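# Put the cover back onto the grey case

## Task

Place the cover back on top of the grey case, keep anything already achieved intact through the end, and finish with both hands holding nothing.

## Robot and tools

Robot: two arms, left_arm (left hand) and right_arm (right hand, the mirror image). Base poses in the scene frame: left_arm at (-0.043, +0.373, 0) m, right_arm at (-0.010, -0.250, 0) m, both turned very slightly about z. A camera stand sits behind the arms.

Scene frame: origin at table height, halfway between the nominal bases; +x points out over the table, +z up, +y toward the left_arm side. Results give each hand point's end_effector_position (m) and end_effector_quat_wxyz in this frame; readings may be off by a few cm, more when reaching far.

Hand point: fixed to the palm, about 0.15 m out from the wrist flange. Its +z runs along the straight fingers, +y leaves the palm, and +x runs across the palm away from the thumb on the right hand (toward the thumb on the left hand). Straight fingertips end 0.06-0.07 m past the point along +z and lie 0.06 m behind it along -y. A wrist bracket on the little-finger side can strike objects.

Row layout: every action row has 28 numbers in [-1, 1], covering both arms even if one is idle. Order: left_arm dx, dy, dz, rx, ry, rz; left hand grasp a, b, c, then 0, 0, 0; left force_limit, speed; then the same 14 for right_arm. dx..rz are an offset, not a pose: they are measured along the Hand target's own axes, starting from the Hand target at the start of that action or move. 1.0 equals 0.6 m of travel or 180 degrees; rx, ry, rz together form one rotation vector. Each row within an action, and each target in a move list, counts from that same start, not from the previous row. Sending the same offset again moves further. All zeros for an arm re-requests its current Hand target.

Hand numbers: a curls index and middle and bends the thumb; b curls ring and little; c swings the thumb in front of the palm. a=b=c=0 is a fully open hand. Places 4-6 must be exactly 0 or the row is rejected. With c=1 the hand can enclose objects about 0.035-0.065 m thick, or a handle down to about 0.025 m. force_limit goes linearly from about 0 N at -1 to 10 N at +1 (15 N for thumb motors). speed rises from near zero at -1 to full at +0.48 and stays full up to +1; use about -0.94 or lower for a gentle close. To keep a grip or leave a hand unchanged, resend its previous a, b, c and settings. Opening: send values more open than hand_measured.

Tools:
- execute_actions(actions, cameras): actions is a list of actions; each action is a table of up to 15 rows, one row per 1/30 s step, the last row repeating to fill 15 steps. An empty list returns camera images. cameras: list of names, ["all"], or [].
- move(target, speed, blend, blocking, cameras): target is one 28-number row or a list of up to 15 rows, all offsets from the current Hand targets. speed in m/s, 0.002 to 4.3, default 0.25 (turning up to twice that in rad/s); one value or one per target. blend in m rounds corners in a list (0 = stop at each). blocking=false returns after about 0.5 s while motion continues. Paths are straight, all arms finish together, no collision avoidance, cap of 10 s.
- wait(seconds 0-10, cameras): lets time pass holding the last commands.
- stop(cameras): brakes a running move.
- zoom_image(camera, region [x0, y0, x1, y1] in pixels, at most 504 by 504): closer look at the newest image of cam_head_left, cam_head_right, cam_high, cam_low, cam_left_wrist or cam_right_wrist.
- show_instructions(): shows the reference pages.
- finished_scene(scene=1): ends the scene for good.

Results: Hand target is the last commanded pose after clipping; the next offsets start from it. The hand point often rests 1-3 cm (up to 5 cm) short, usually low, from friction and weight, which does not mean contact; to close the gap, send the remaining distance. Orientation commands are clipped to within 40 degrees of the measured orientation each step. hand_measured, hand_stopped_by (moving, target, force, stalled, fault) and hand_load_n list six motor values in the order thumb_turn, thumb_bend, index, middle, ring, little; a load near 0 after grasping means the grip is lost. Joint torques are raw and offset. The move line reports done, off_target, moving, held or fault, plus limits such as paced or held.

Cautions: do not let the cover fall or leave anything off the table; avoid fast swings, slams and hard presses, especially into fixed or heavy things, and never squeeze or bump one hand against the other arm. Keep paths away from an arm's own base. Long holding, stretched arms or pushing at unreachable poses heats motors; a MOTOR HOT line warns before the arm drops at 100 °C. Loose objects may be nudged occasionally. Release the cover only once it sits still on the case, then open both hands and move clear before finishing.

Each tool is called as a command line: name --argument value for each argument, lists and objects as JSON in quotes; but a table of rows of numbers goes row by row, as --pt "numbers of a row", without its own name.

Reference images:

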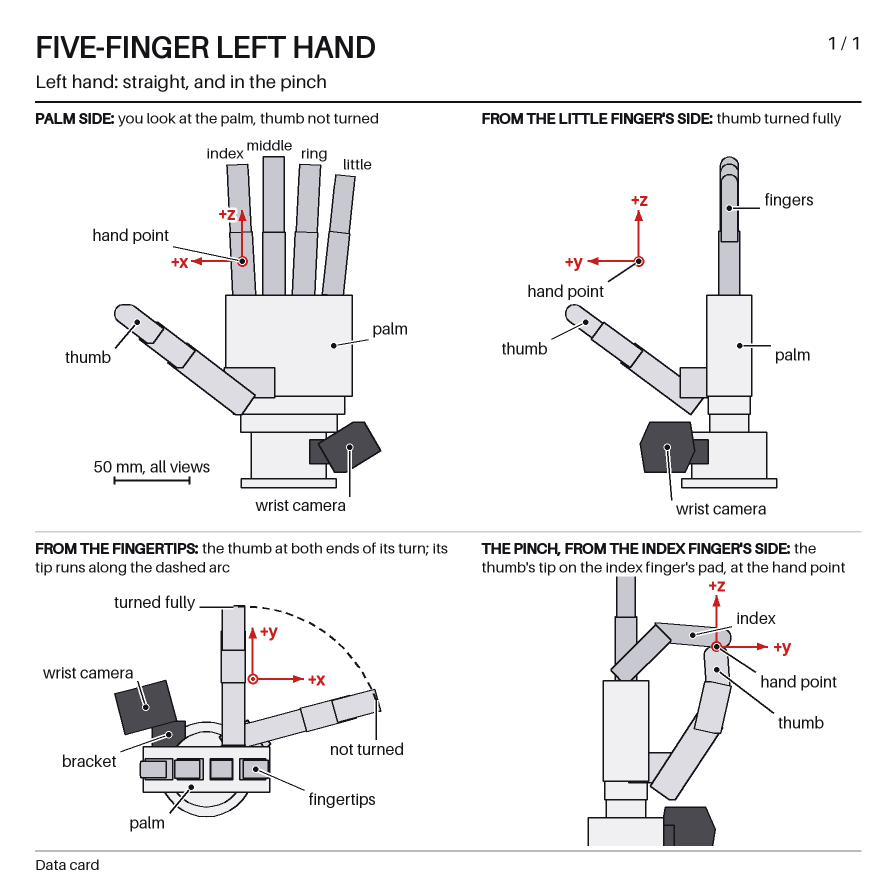

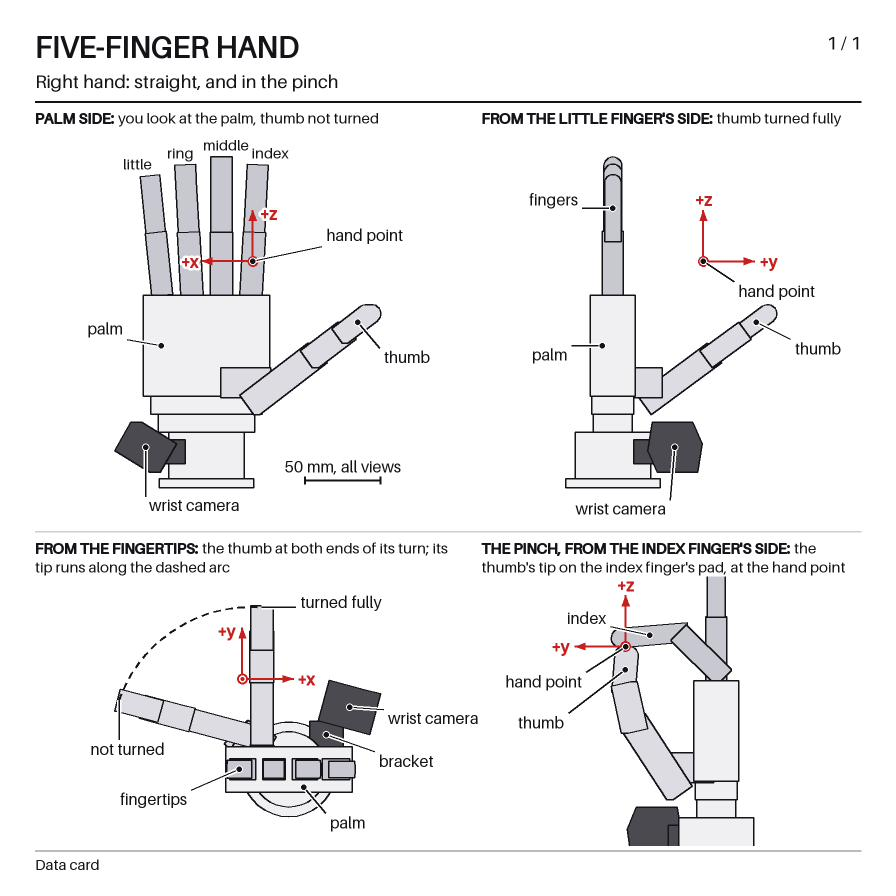

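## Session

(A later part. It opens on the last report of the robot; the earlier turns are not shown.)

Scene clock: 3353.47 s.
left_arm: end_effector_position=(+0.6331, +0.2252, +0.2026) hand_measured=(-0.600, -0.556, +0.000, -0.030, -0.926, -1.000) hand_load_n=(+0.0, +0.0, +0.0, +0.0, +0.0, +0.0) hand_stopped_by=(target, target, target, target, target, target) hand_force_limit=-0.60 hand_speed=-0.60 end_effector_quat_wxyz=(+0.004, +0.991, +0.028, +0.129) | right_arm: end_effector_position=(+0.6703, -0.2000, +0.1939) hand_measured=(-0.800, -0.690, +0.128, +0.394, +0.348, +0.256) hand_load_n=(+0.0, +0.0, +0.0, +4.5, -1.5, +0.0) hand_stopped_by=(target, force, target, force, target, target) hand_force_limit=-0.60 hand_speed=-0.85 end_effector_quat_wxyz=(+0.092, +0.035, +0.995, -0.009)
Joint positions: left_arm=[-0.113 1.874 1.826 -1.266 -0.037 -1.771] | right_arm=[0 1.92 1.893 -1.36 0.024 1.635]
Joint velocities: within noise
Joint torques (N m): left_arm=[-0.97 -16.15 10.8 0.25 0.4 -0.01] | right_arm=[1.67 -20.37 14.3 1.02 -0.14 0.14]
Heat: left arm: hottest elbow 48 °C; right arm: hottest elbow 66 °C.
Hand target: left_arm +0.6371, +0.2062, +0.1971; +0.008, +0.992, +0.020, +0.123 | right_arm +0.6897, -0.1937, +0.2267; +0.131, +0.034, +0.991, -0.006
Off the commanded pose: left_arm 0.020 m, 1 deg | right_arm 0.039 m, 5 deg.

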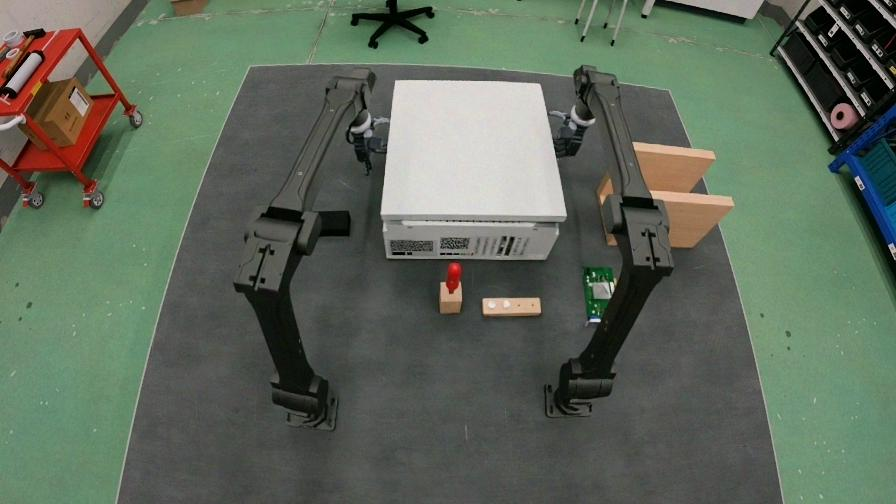

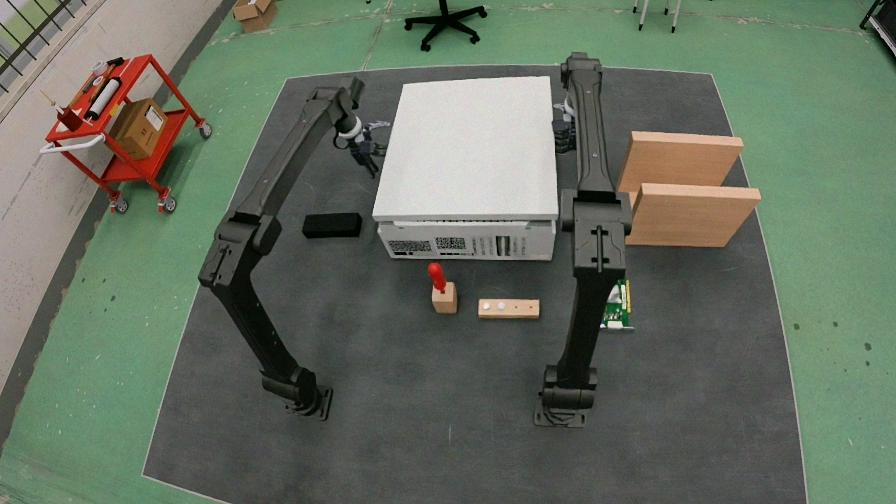

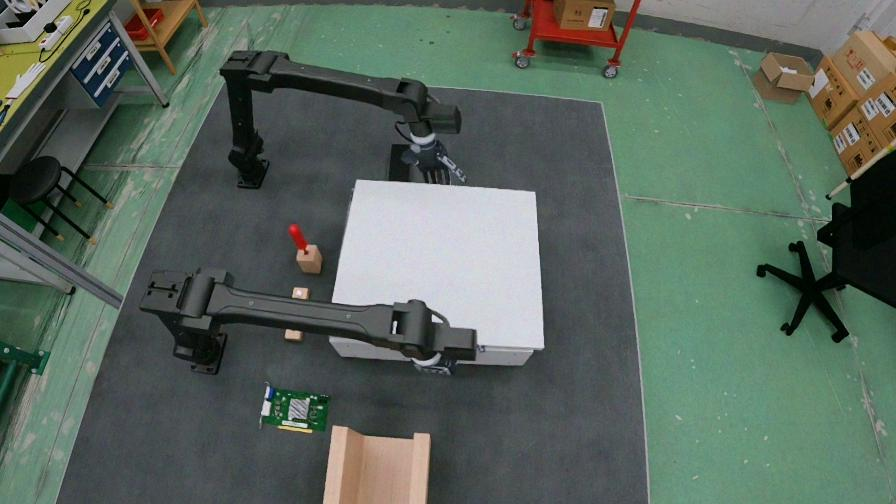

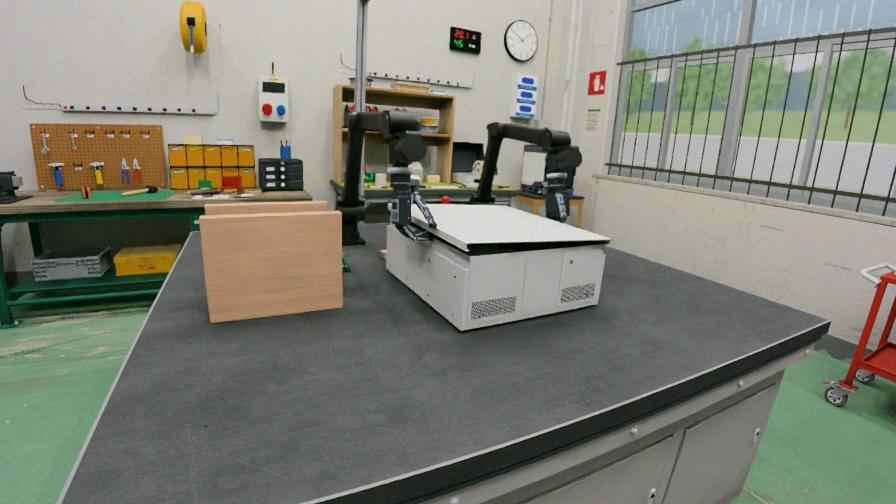

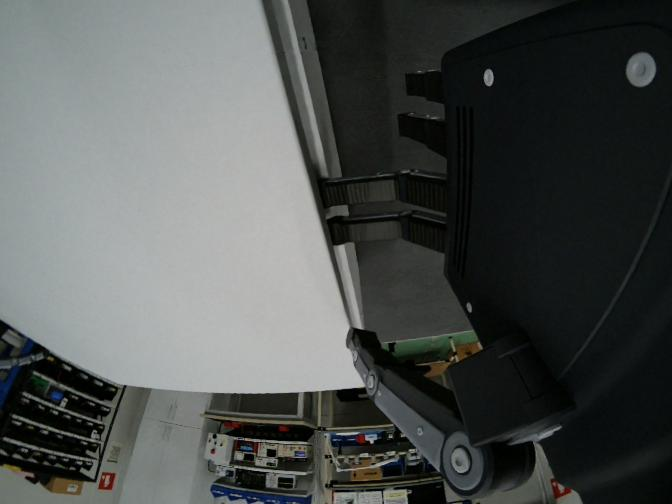

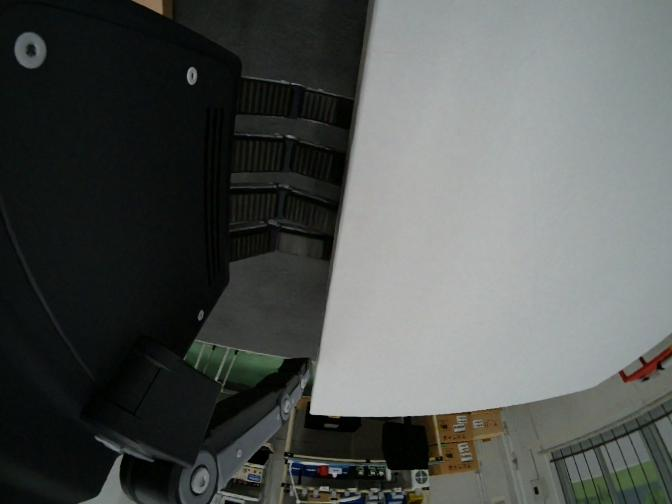

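move --target '[0,0,0,0,0,0,0.5,0,0.2,0,0,0,-0.6,-0.6,0,0,0,0,0,0,0.67,0.66,0.7,0,0,0,-0.4,-0.85]' --speed 0.05 --cameras '["cam_right_wrist"]'

Scene clock: 3468.67 s.
left_arm: end_effector_position=(+0.6331, +0.2252, +0.2026) hand_measured=(-0.600, -0.556, +0.000, -0.030, -0.926, -1.000) hand_load_n=(+0.0, +0.0, +0.0, +0.0, +0.0, +0.0) hand_stopped_by=(target, target, target, target, target, target) hand_force_limit=-0.60 hand_speed=-0.60 end_effector_quat_wxyz=(+0.004, +0.991, +0.028, +0.129) | right_arm: end_effector_position=(+0.6712, -0.2004, +0.1931) hand_measured=(-0.588, -0.450, +0.208, +0.394, +0.354, +0.252) hand_load_n=(+0.0, +0.0, +0.0, +4.5, -0.5, +0.0) hand_stopped_by=(force, target, target, force, target, target) hand_force_limit=-0.40 hand_speed=-0.85 end_effector_quat_wxyz=(+0.092, +0.040, +0.995, -0.009)
Joint positions: left_arm=[-0.113 1.874 1.826 -1.266 -0.037 -1.771] | right_arm=[0 1.921 1.893 -1.359 0.025 1.645]
Joint torques (N m): left_arm=[-1.14 -16.15 10.81 0.27 0.4 -0.01] | right_arm=[2.14 -19.84 14.65 1.37 -0.21 -0.02]
Heat: left arm: hottest elbow 49 °C; right arm: hottest elbow 66 °C.
Hand target: left_arm +0.6371, +0.2062, +0.1971; +0.008, +0.992, +0.020, +0.123 | right_arm +0.6897, -0.1937, +0.2269; +0.132, +0.034, +0.991, -0.006
Off the commanded pose: left_arm 0.020 m, 1 deg | right_arm 0.039 m, 5 deg.
move: off_target (left_arm, right_arm)
Images, in order (width x height): cam_right_wrist 672x504.

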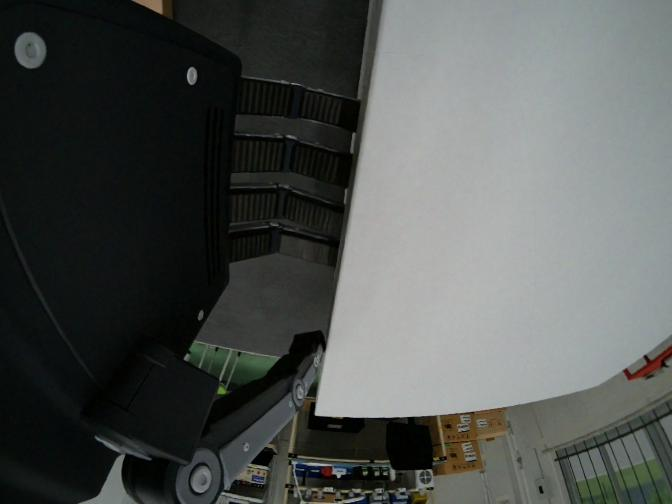

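move --target '[0,0,0,0,0,0,0.5,0,0.2,0,0,0,-0.6,-0.6,-0.0017,0.025,-0.0005,0,0,0,0.67,0.66,0.7,0,0,0,-0.4,-0.85]' --speed 0.04 --cameras '["cam_right_wrist","cam_left_wrist","cam_low"]'

zoom_image --camera "cam_left_wrist" --region '[280, 130, 400, 270]'

zoom_image --camera "cam_low" --region '[440, 220, 510, 280]'

Scene clock: 3497.00 s.
left_arm: end_effector_position=(+0.6331, +0.2252, +0.2026) hand_measured=(-0.600, -0.556, +0.000, -0.030, -0.926, -1.000) hand_load_n=(+0.0, +0.0, +0.0, +0.0, +0.0, +0.0) hand_stopped_by=(target, target, target, target, target, target) hand_force_limit=-0.60 hand_speed=-0.60 end_effector_quat_wxyz=(+0.004, +0.991, +0.028, +0.129) | right_arm: end_effector_position=(+0.6712, -0.1998, +0.1926) hand_measured=(-0.588, -0.450, +0.208, +0.394, +0.354, +0.252) hand_load_n=(+0.0, -0.5, +0.0, +4.0, -2.0, +0.0) hand_stopped_by=(force, target, target, force, target, target) hand_force_limit=-0.40 hand_speed=-0.85 end_effector_quat_wxyz=(+0.092, +0.040, +0.995, -0.014)
Joint positions: left_arm=[-0.113 1.874 1.826 -1.266 -0.037 -1.771] | right_arm=[0.004 1.921 1.893 -1.359 0.035 1.648]
Joint torques (N m): left_arm=[-1.08 -16.09 10.81 0.28 0.41 -0.01] | right_arm=[3.66 -20.01 15.32 0.81 -0.47 0.2]
Heat: left arm: hottest elbow 49 °C; right arm: hottest elbow 67 °C.
Hand target: left_arm +0.6371, +0.2062, +0.1971; +0.008, +0.992, +0.020, +0.123 | right_arm +0.6917, -0.1788, +0.2274; +0.131, +0.034, +0.991, -0.006
Off the commanded pose: left_arm 0.020 m, 1 deg | right_arm 0.046 m, 5 deg.
move: off_target (left_arm, right_arm)
Images, in order (width x height): cam_low 896x504, cam_left_wrist 672x504, cam_right_wrist 672x504.

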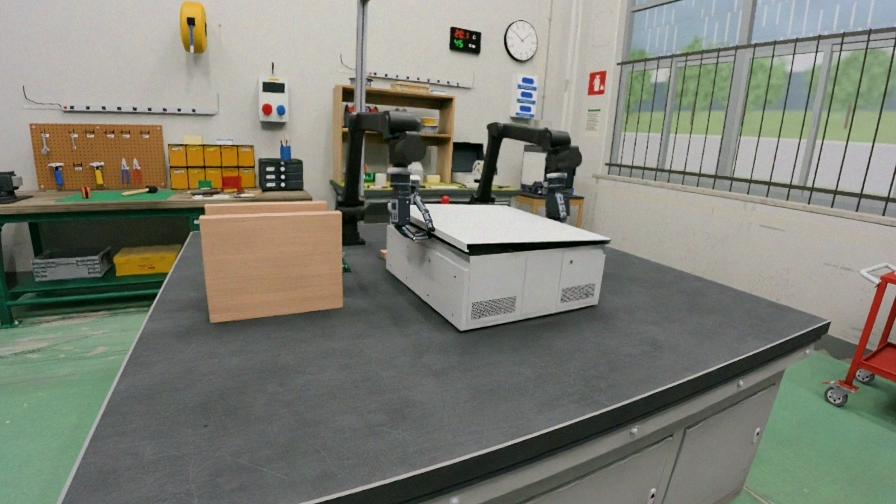

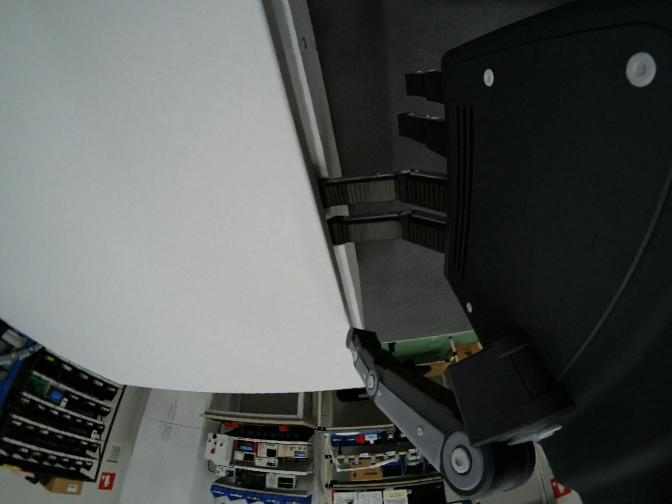

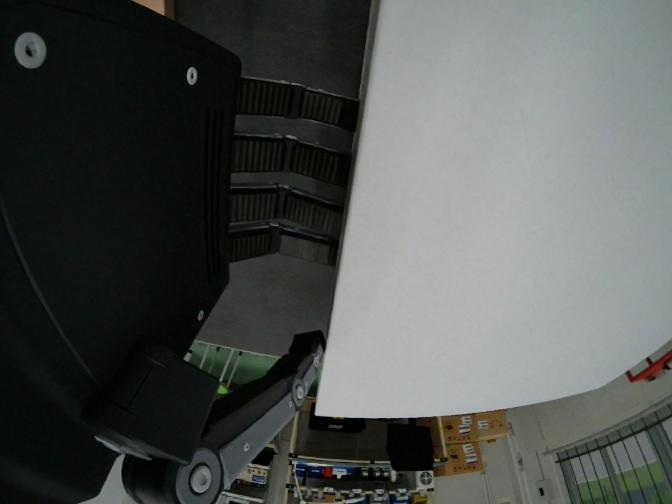

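Scaled by 3.600 from the camera's 672x504 image, which has a finer 960x720 frame.

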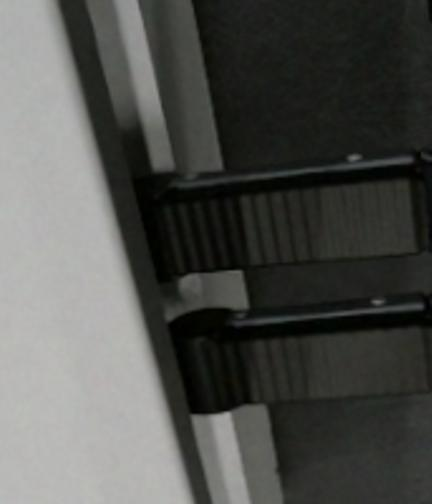

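Scaled by 7.200.

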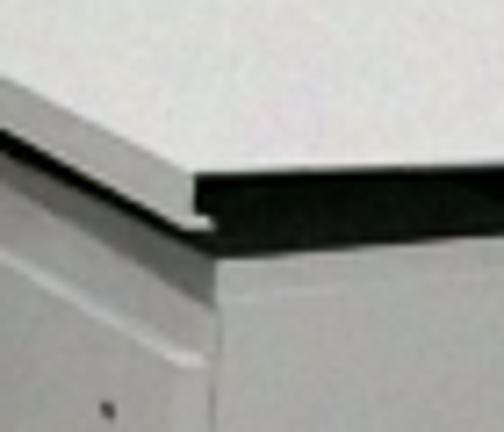

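move --target '[0.0026,-0.053,-0.0003,0,0,0,0.5,0,0.2,0,0,0,-0.6,-0.6,0,0.0083,0,0,0,0,0.67,0.66,0.7,0,0,0,-0.4,-0.85]' --speed 0.04 --cameras '["cam_right_wrist","cam_left_wrist","cam_low"]'

zoom_image --camera "cam_left_wrist" --region '[250, 130, 370, 270]'

zoom_image --camera "cam_low" --region '[440, 220, 510, 280]'

Scene clock: 3504.63 s.
left_arm: end_effector_position=(+0.6336, +0.2341, +0.2028) hand_measured=(-0.600, -0.556, +0.000, -0.030, -0.926, -1.000) hand_load_n=(+0.0, +0.0, +0.5, +0.0, +0.0, +0.0) hand_stopped_by=(target, target, target, target, target, target) hand_force_limit=-0.60 hand_speed=-0.60 end_effector_quat_wxyz=(+0.008, +0.991, +0.022, +0.128) | right_arm: end_effector_position=(+0.6714, -0.1995, +0.1925) hand_measured=(-0.588, -0.450, +0.208, +0.394, +0.354, +0.252) hand_load_n=(+0.0, -0.5, +0.0, +4.5, -2.5, +0.0) hand_stopped_by=(force, target, target, force, target, target) hand_force_limit=-0.40 hand_speed=-0.85 end_effector_quat_wxyz=(+0.092, +0.042, +0.995, -0.015)
Joint positions: left_arm=[-0.095 1.874 1.826 -1.266 -0.023 -1.742] | right_arm=[0.006 1.921 1.893 -1.359 0.039 1.653]
Joint torques (N m): left_arm=[1.9 -17.26 9.58 0.5 0.36 0.2] | right_arm=[3.6 -19.66 15.09 0.98 -0.49 0.3]
Heat: left arm: hottest elbow 49 °C; right arm: hottest elbow 67 °C.
Hand target: left_arm +0.6374, +0.2382, +0.1970; +0.008, +0.992, +0.020, +0.123 | right_arm +0.6920, -0.1739, +0.2274; +0.131, +0.034, +0.991, -0.006
Off the commanded pose: left_arm 0.008 m, 1 deg | right_arm 0.048 m, 5 deg.
move: off_target (right_arm)
Images, in order (width x height): cam_low 896x504, cam_left_wrist 672x504, cam_right_wrist 672x504.

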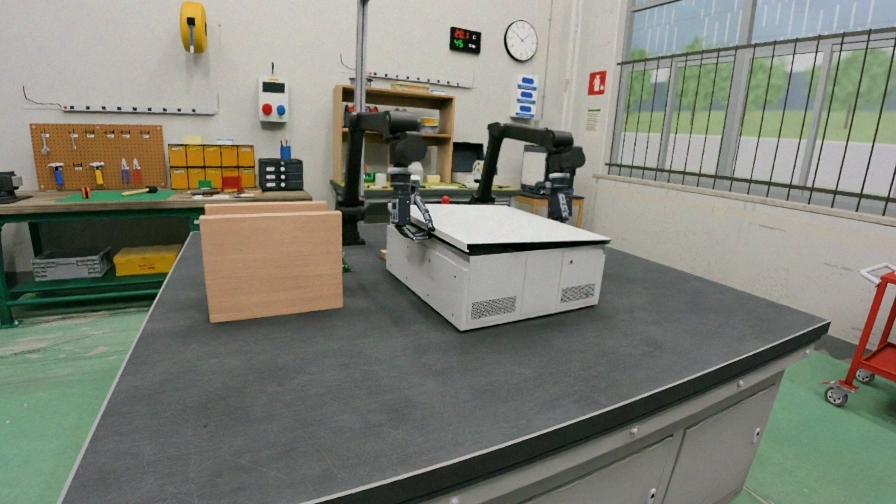

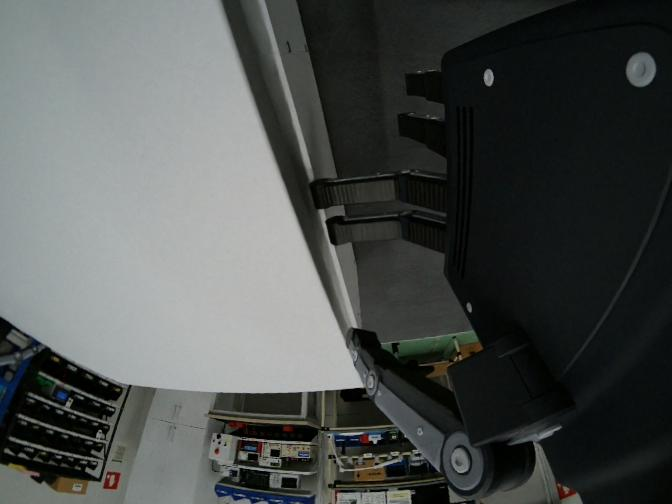

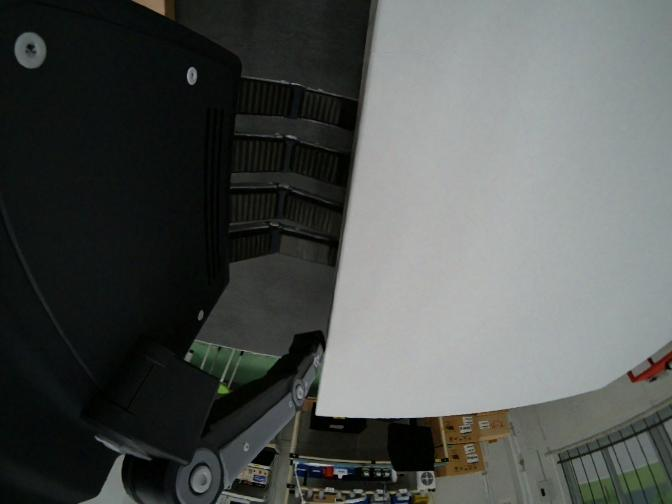

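Scaled by 3.600 from the camera's 672x504 image, which has a finer 960x720 frame.

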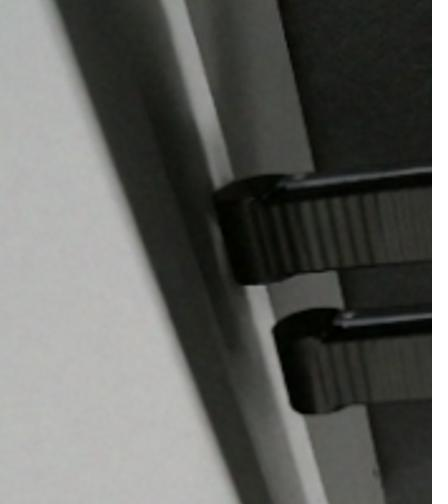

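Scaled by 7.200.

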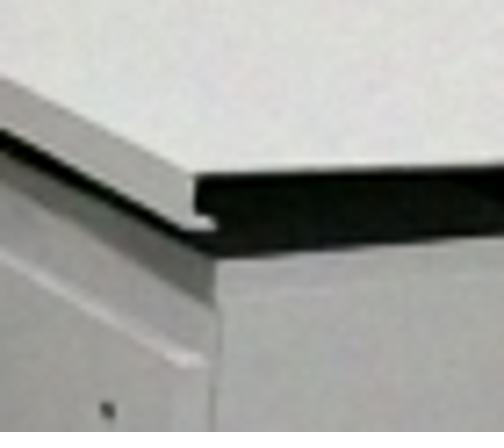

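move --target '[0,0,0,0,0,0,0.5,0,0.2,0,0,0,-0.6,-0.6,0.013,-0.0415,0.0365,0,0,0,0.63,0.66,0.1,0,0,0,-0.4,-0.85]' --speed 0.05 --cameras '["cam_right_wrist","cam_low"]'

zoom_image --camera "cam_low" --region '[440, 220, 510, 280]'

zoom_image --camera "cam_low" --region '[375, 190, 445, 250]'

Scene clock: 3521.33 s.
left_arm: end_effector_position=(+0.6335, +0.2341, +0.2028) hand_measured=(-0.600, -0.556, +0.000, -0.030, -0.926, -1.000) hand_load_n=(+0.0, +0.0, +0.5, +0.0, +0.0, +0.0) hand_stopped_by=(target, target, target, target, target, target) hand_force_limit=-0.60 hand_speed=-0.60 end_effector_quat_wxyz=(+0.008, +0.991, +0.022, +0.128) | right_arm: end_effector_position=(+0.6816, -0.1965, +0.1963) hand_measured=(-0.800, -0.690, +0.128, +0.394, +0.348, +0.256) hand_load_n=(+0.0, +0.0, +0.5, +4.5, -2.0, +0.0) hand_stopped_by=(target, target, target, force, target, target) hand_force_limit=-0.40 hand_speed=-0.85 end_effector_quat_wxyz=(+0.114, +0.031, +0.993, -0.010)
Joint positions: left_arm=[-0.095 1.874 1.826 -1.266 -0.023 -1.741] | right_arm=[0.006 1.921 1.891 -1.313 0.027 1.633]
Joint torques (N m): left_arm=[1.73 -17.03 9.58 0.54 0.37 0.19] | right_arm=[0.56 -20.42 9.77 1.77 -0.32 0.11]
Heat: left arm: hottest elbow 48 °C; right arm: hottest elbow 67 °C.
Hand target: left_arm +0.6374, +0.2382, +0.1970; +0.008, +0.992, +0.020, +0.123 | right_arm +0.6885, -0.1987, +0.2043; +0.132, +0.034, +0.991, -0.006
Off the commanded pose: left_arm 0.008 m, 1 deg | right_arm 0.011 m, 2 deg.
move: off_target (right_arm)
Images, in order (width x height): cam_low 896x504, cam_right_wrist 672x504.

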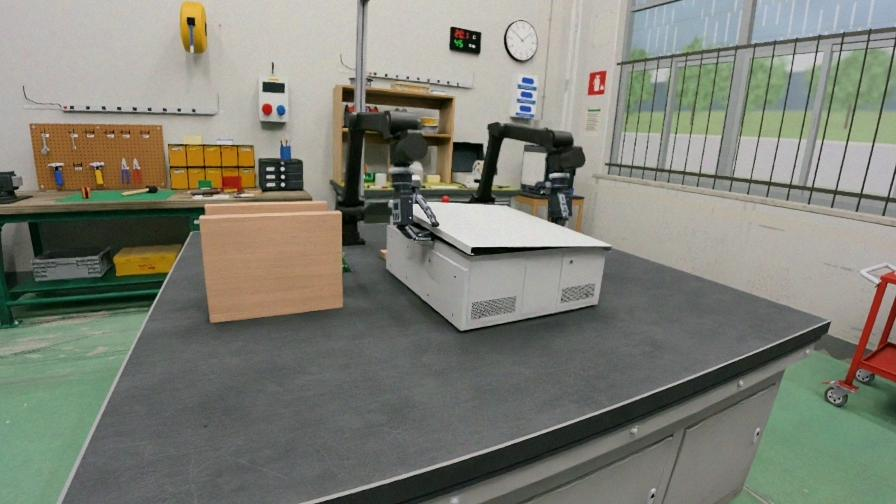

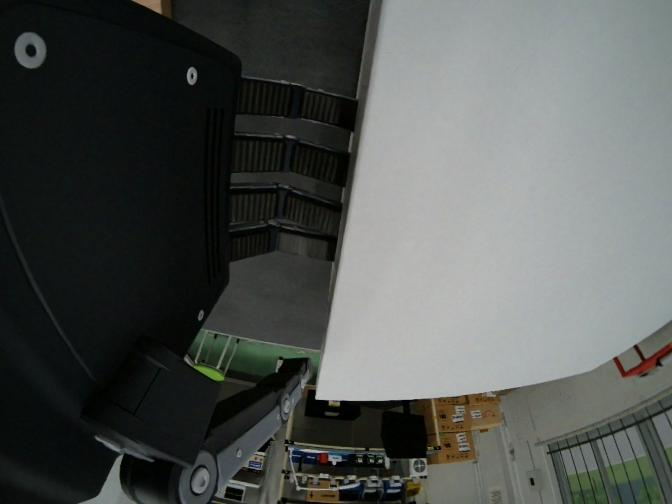

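Scaled by 7.200.

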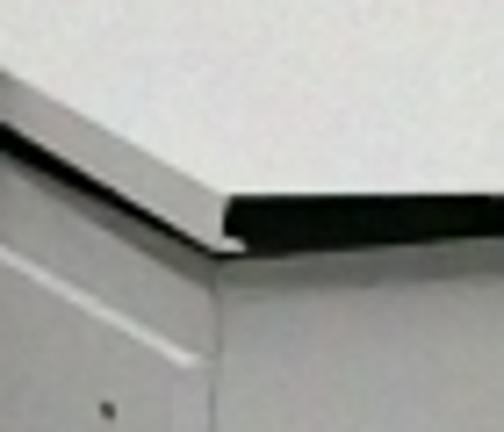

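Scaled by 7.200.

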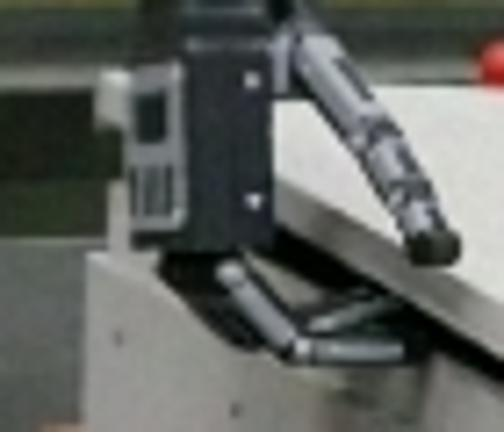

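execute_actions --actions '[]'

zoom_image --camera "cam_head_left" --region '[370, 200, 580, 270]'

zoom_image --camera "cam_head_right" --region '[360, 200, 570, 270]'

zoom_image --camera "cam_high" --region '[310, 150, 590, 390]'

zoom_image --camera "cam_low" --region '[560, 210, 630, 270]'

zoom_image --camera "cam_left_wrist" --region '[250, 130, 370, 270]'

zoom_image --camera "cam_high" --region '[320, 170, 380, 350]'

Scene clock: 3529.30 s.
left_arm: end_effector_position=(+0.6335, +0.2341, +0.2028) hand_measured=(-0.600, -0.556, +0.000, -0.030, -0.926, -1.000) hand_load_n=(+0.0, +0.0, +0.0, +0.0, +0.0, +0.0) hand_stopped_by=(target, target, target, target, target, target) hand_force_limit=-0.60 hand_speed=-0.60 end_effector_quat_wxyz=(+0.008, +0.991, +0.022, +0.128) | right_arm: end_effector_position=(+0.6816, -0.1965, +0.1963) hand_measured=(-0.800, -0.690, +0.128, +0.394, +0.348, +0.256) hand_load_n=(+0.0, +0.0, +0.0, +4.5, -2.0, +0.0) hand_stopped_by=(target, target, target, force, target, target) hand_force_limit=-0.40 hand_speed=-0.85 end_effector_quat_wxyz=(+0.114, +0.031, +0.993, -0.010)
Joint positions: left_arm=[-0.095 1.874 1.826 -1.266 -0.023 -1.741] | right_arm=[0.006 1.921 1.891 -1.313 0.027 1.633]
Joint velocities: within noise
Joint torques (N m): left_arm=[1.96 -17.2 9.58 0.42 0.34 0.19] | right_arm=[0.62 -20.42 9.59 1.7 -0.35 0.09]
Heat: left arm: hottest elbow 47 °C; right arm: hottest elbow 67 °C.
Hand target: left_arm +0.6374, +0.2382, +0.1970; +0.008, +0.992, +0.020, +0.123 | right_arm +0.6885, -0.1987, +0.2043; +0.132, +0.034, +0.991, -0.006
Off the commanded pose: left_arm 0.008 m, 1 deg | right_arm 0.011 m, 2 deg.

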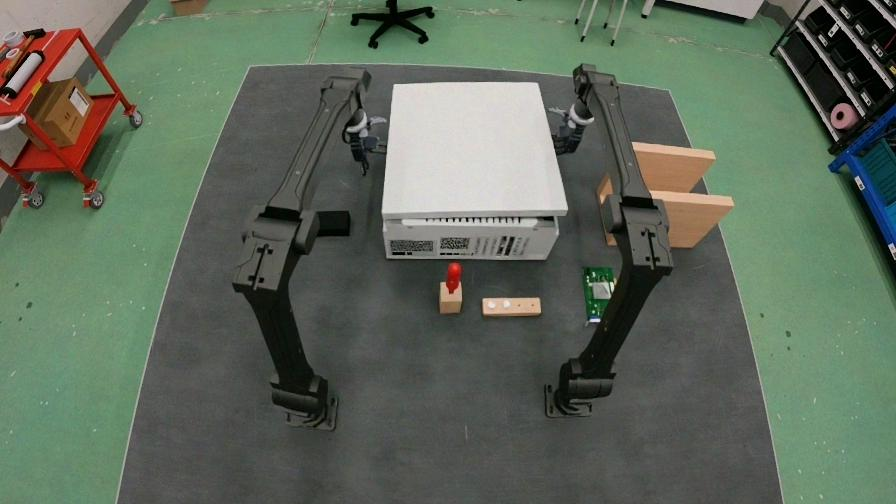

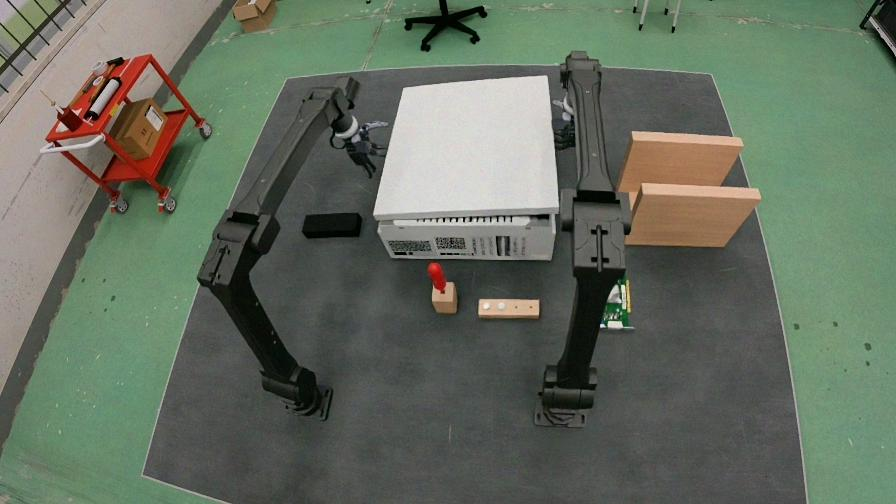

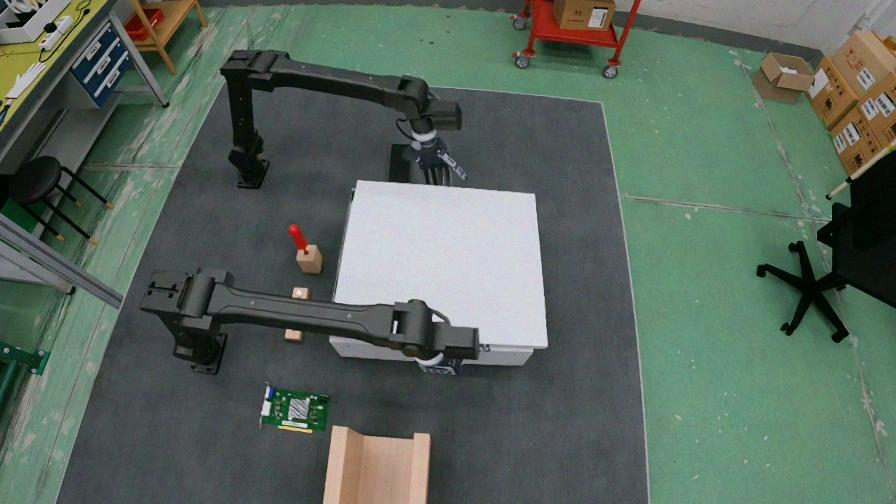

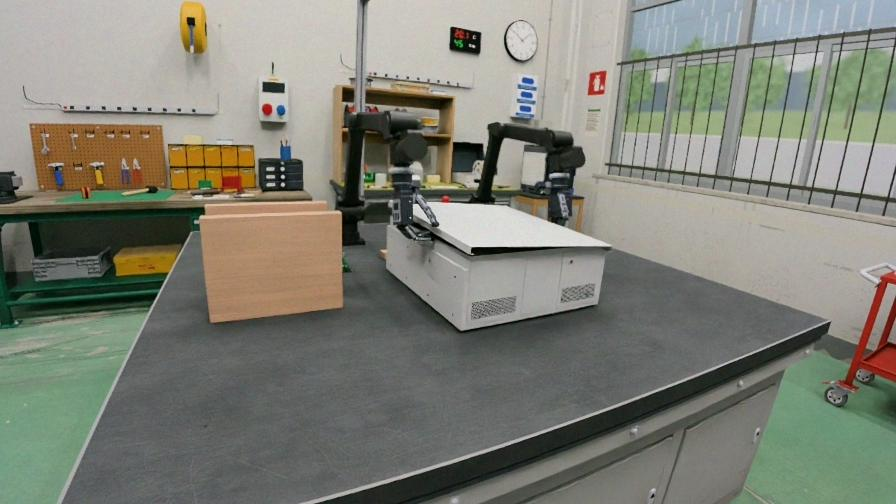

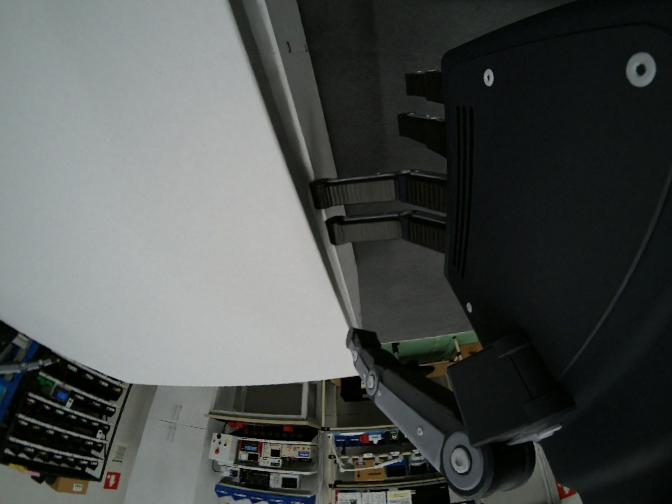

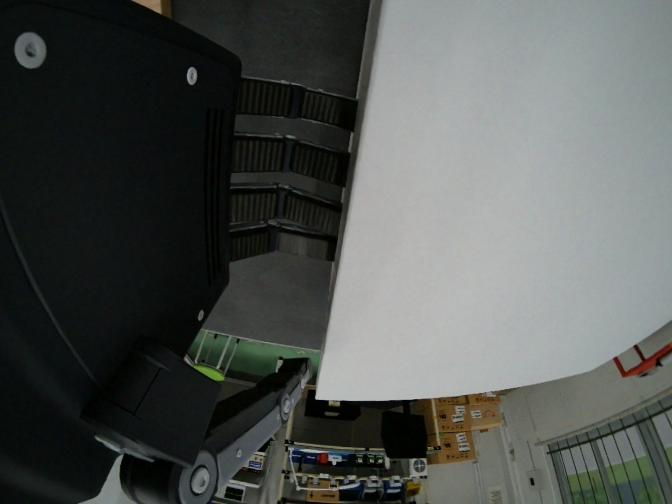

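Scaled by 2.400.

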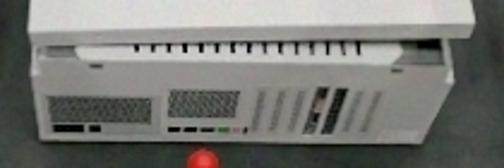

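Scaled by 2.400.

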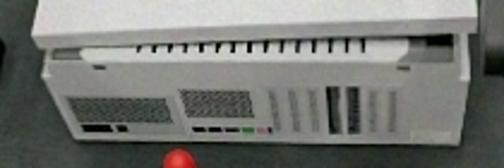

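Scaled by 1.800.

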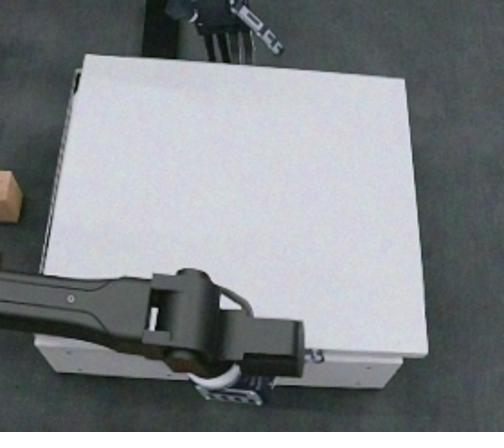

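Scaled by 7.200.

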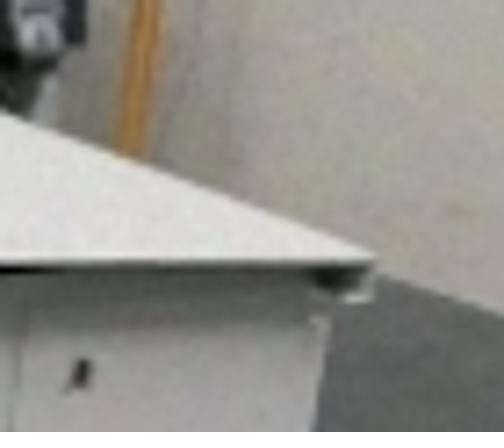

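Scaled by 3.600 from the camera's 672x504 image, which has a finer 960x720 frame.

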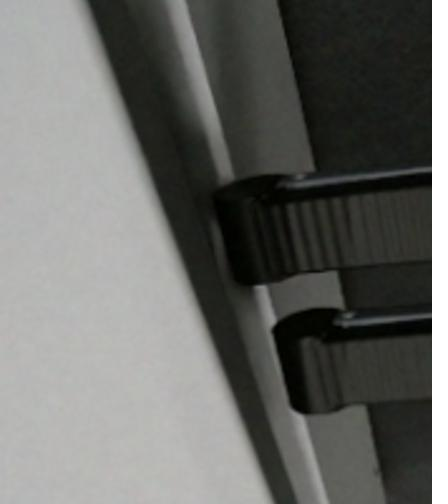

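Scaled by 2.800.

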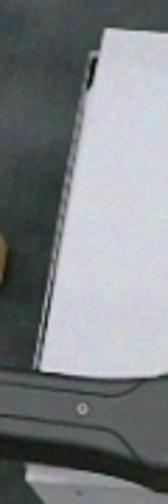

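move --target '[0,0,0,0,0,0,0.5,0,0.2,0,0,0,-0.6,-0.6,0,0,0,0,0,0,0.4,0.5,0.1,0,0,0,-0.4,-0.92]' --speed 0.05 --cameras '["cam_right_wrist","cam_low"]'

zoom_image --camera "cam_low" --region '[440, 220, 510, 280]'

zoom_image --camera "cam_low" --region '[375, 190, 445, 250]'

Scene clock: 3598.50 s.
left_arm: end_effector_position=(+0.6335, +0.2341, +0.2028) hand_measured=(-0.600, -0.556, +0.000, -0.030, -0.926, -1.000) hand_load_n=(+0.0, -0.5, +0.5, +0.0, +0.0, +0.0) hand_stopped_by=(target, target, target, target, target, target) hand_force_limit=-0.60 hand_speed=-0.60 end_effector_quat_wxyz=(+0.008, +0.991, +0.022, +0.128) | right_arm: end_effector_position=(+0.6848, -0.1990, +0.1945) hand_measured=(-0.800, -0.816, -0.300, -0.090, +0.010, -0.040) hand_load_n=(+0.0, +0.0, +0.0, +0.0, +0.0, +0.0) hand_stopped_by=(target, target, target, target, target, target) hand_force_limit=-0.40 hand_speed=-0.92 end_effector_quat_wxyz=(+0.118, +0.033, +0.992, -0.008)
Joint positions: left_arm=[-0.095 1.874 1.826 -1.266 -0.023 -1.741] | right_arm=[0.001 1.924 1.887 -1.298 0.022 1.632]
Joint torques (N m): left_arm=[1.73 -17.2 9.61 0.46 0.35 0.19] | right_arm=[2.2 -20.95 10.24 1.11 -0.19 0.1]
Heat: left arm: hottest elbow 46 °C; right arm: hottest elbow 63 °C.
Hand target: left_arm +0.6374, +0.2382, +0.1970; +0.008, +0.992, +0.020, +0.123 | right_arm +0.6885, -0.1987, +0.2042; +0.131, +0.034, +0.991, -0.006
Off the commanded pose: left_arm 0.008 m, 1 deg | right_arm 0.010 m, 2 deg.
move: done
Images, in order (width x height): cam_low 896x504, cam_right_wrist 672x504.

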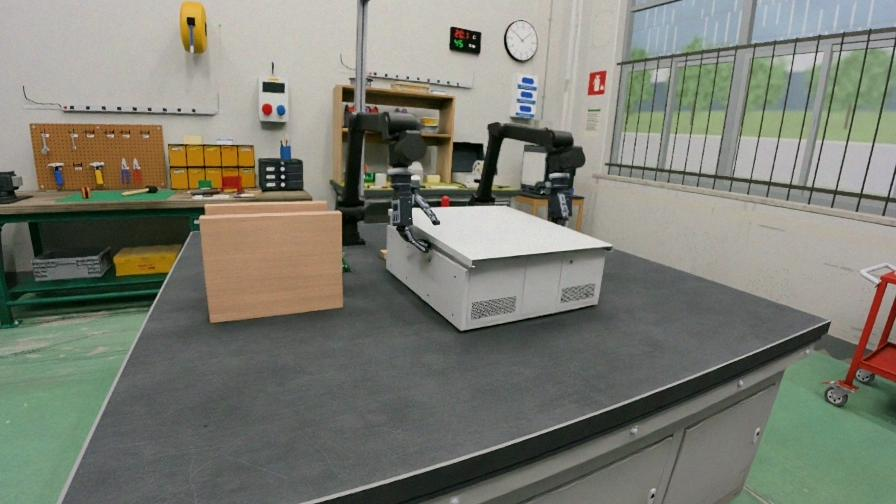

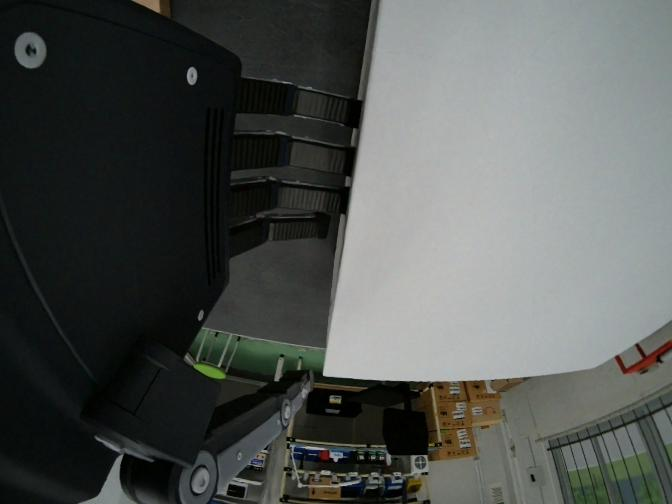

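Scaled by 7.200.

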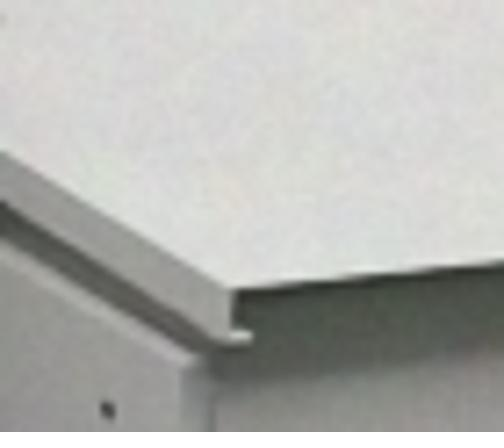

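Scaled by 7.200.

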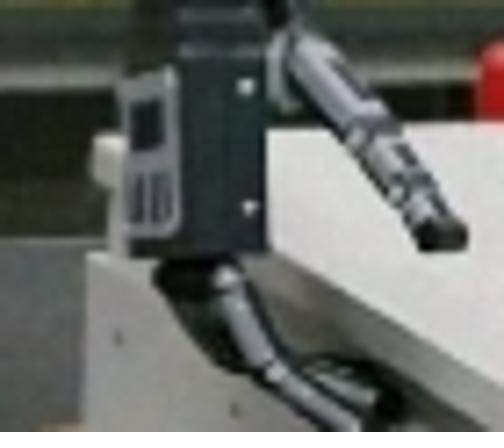

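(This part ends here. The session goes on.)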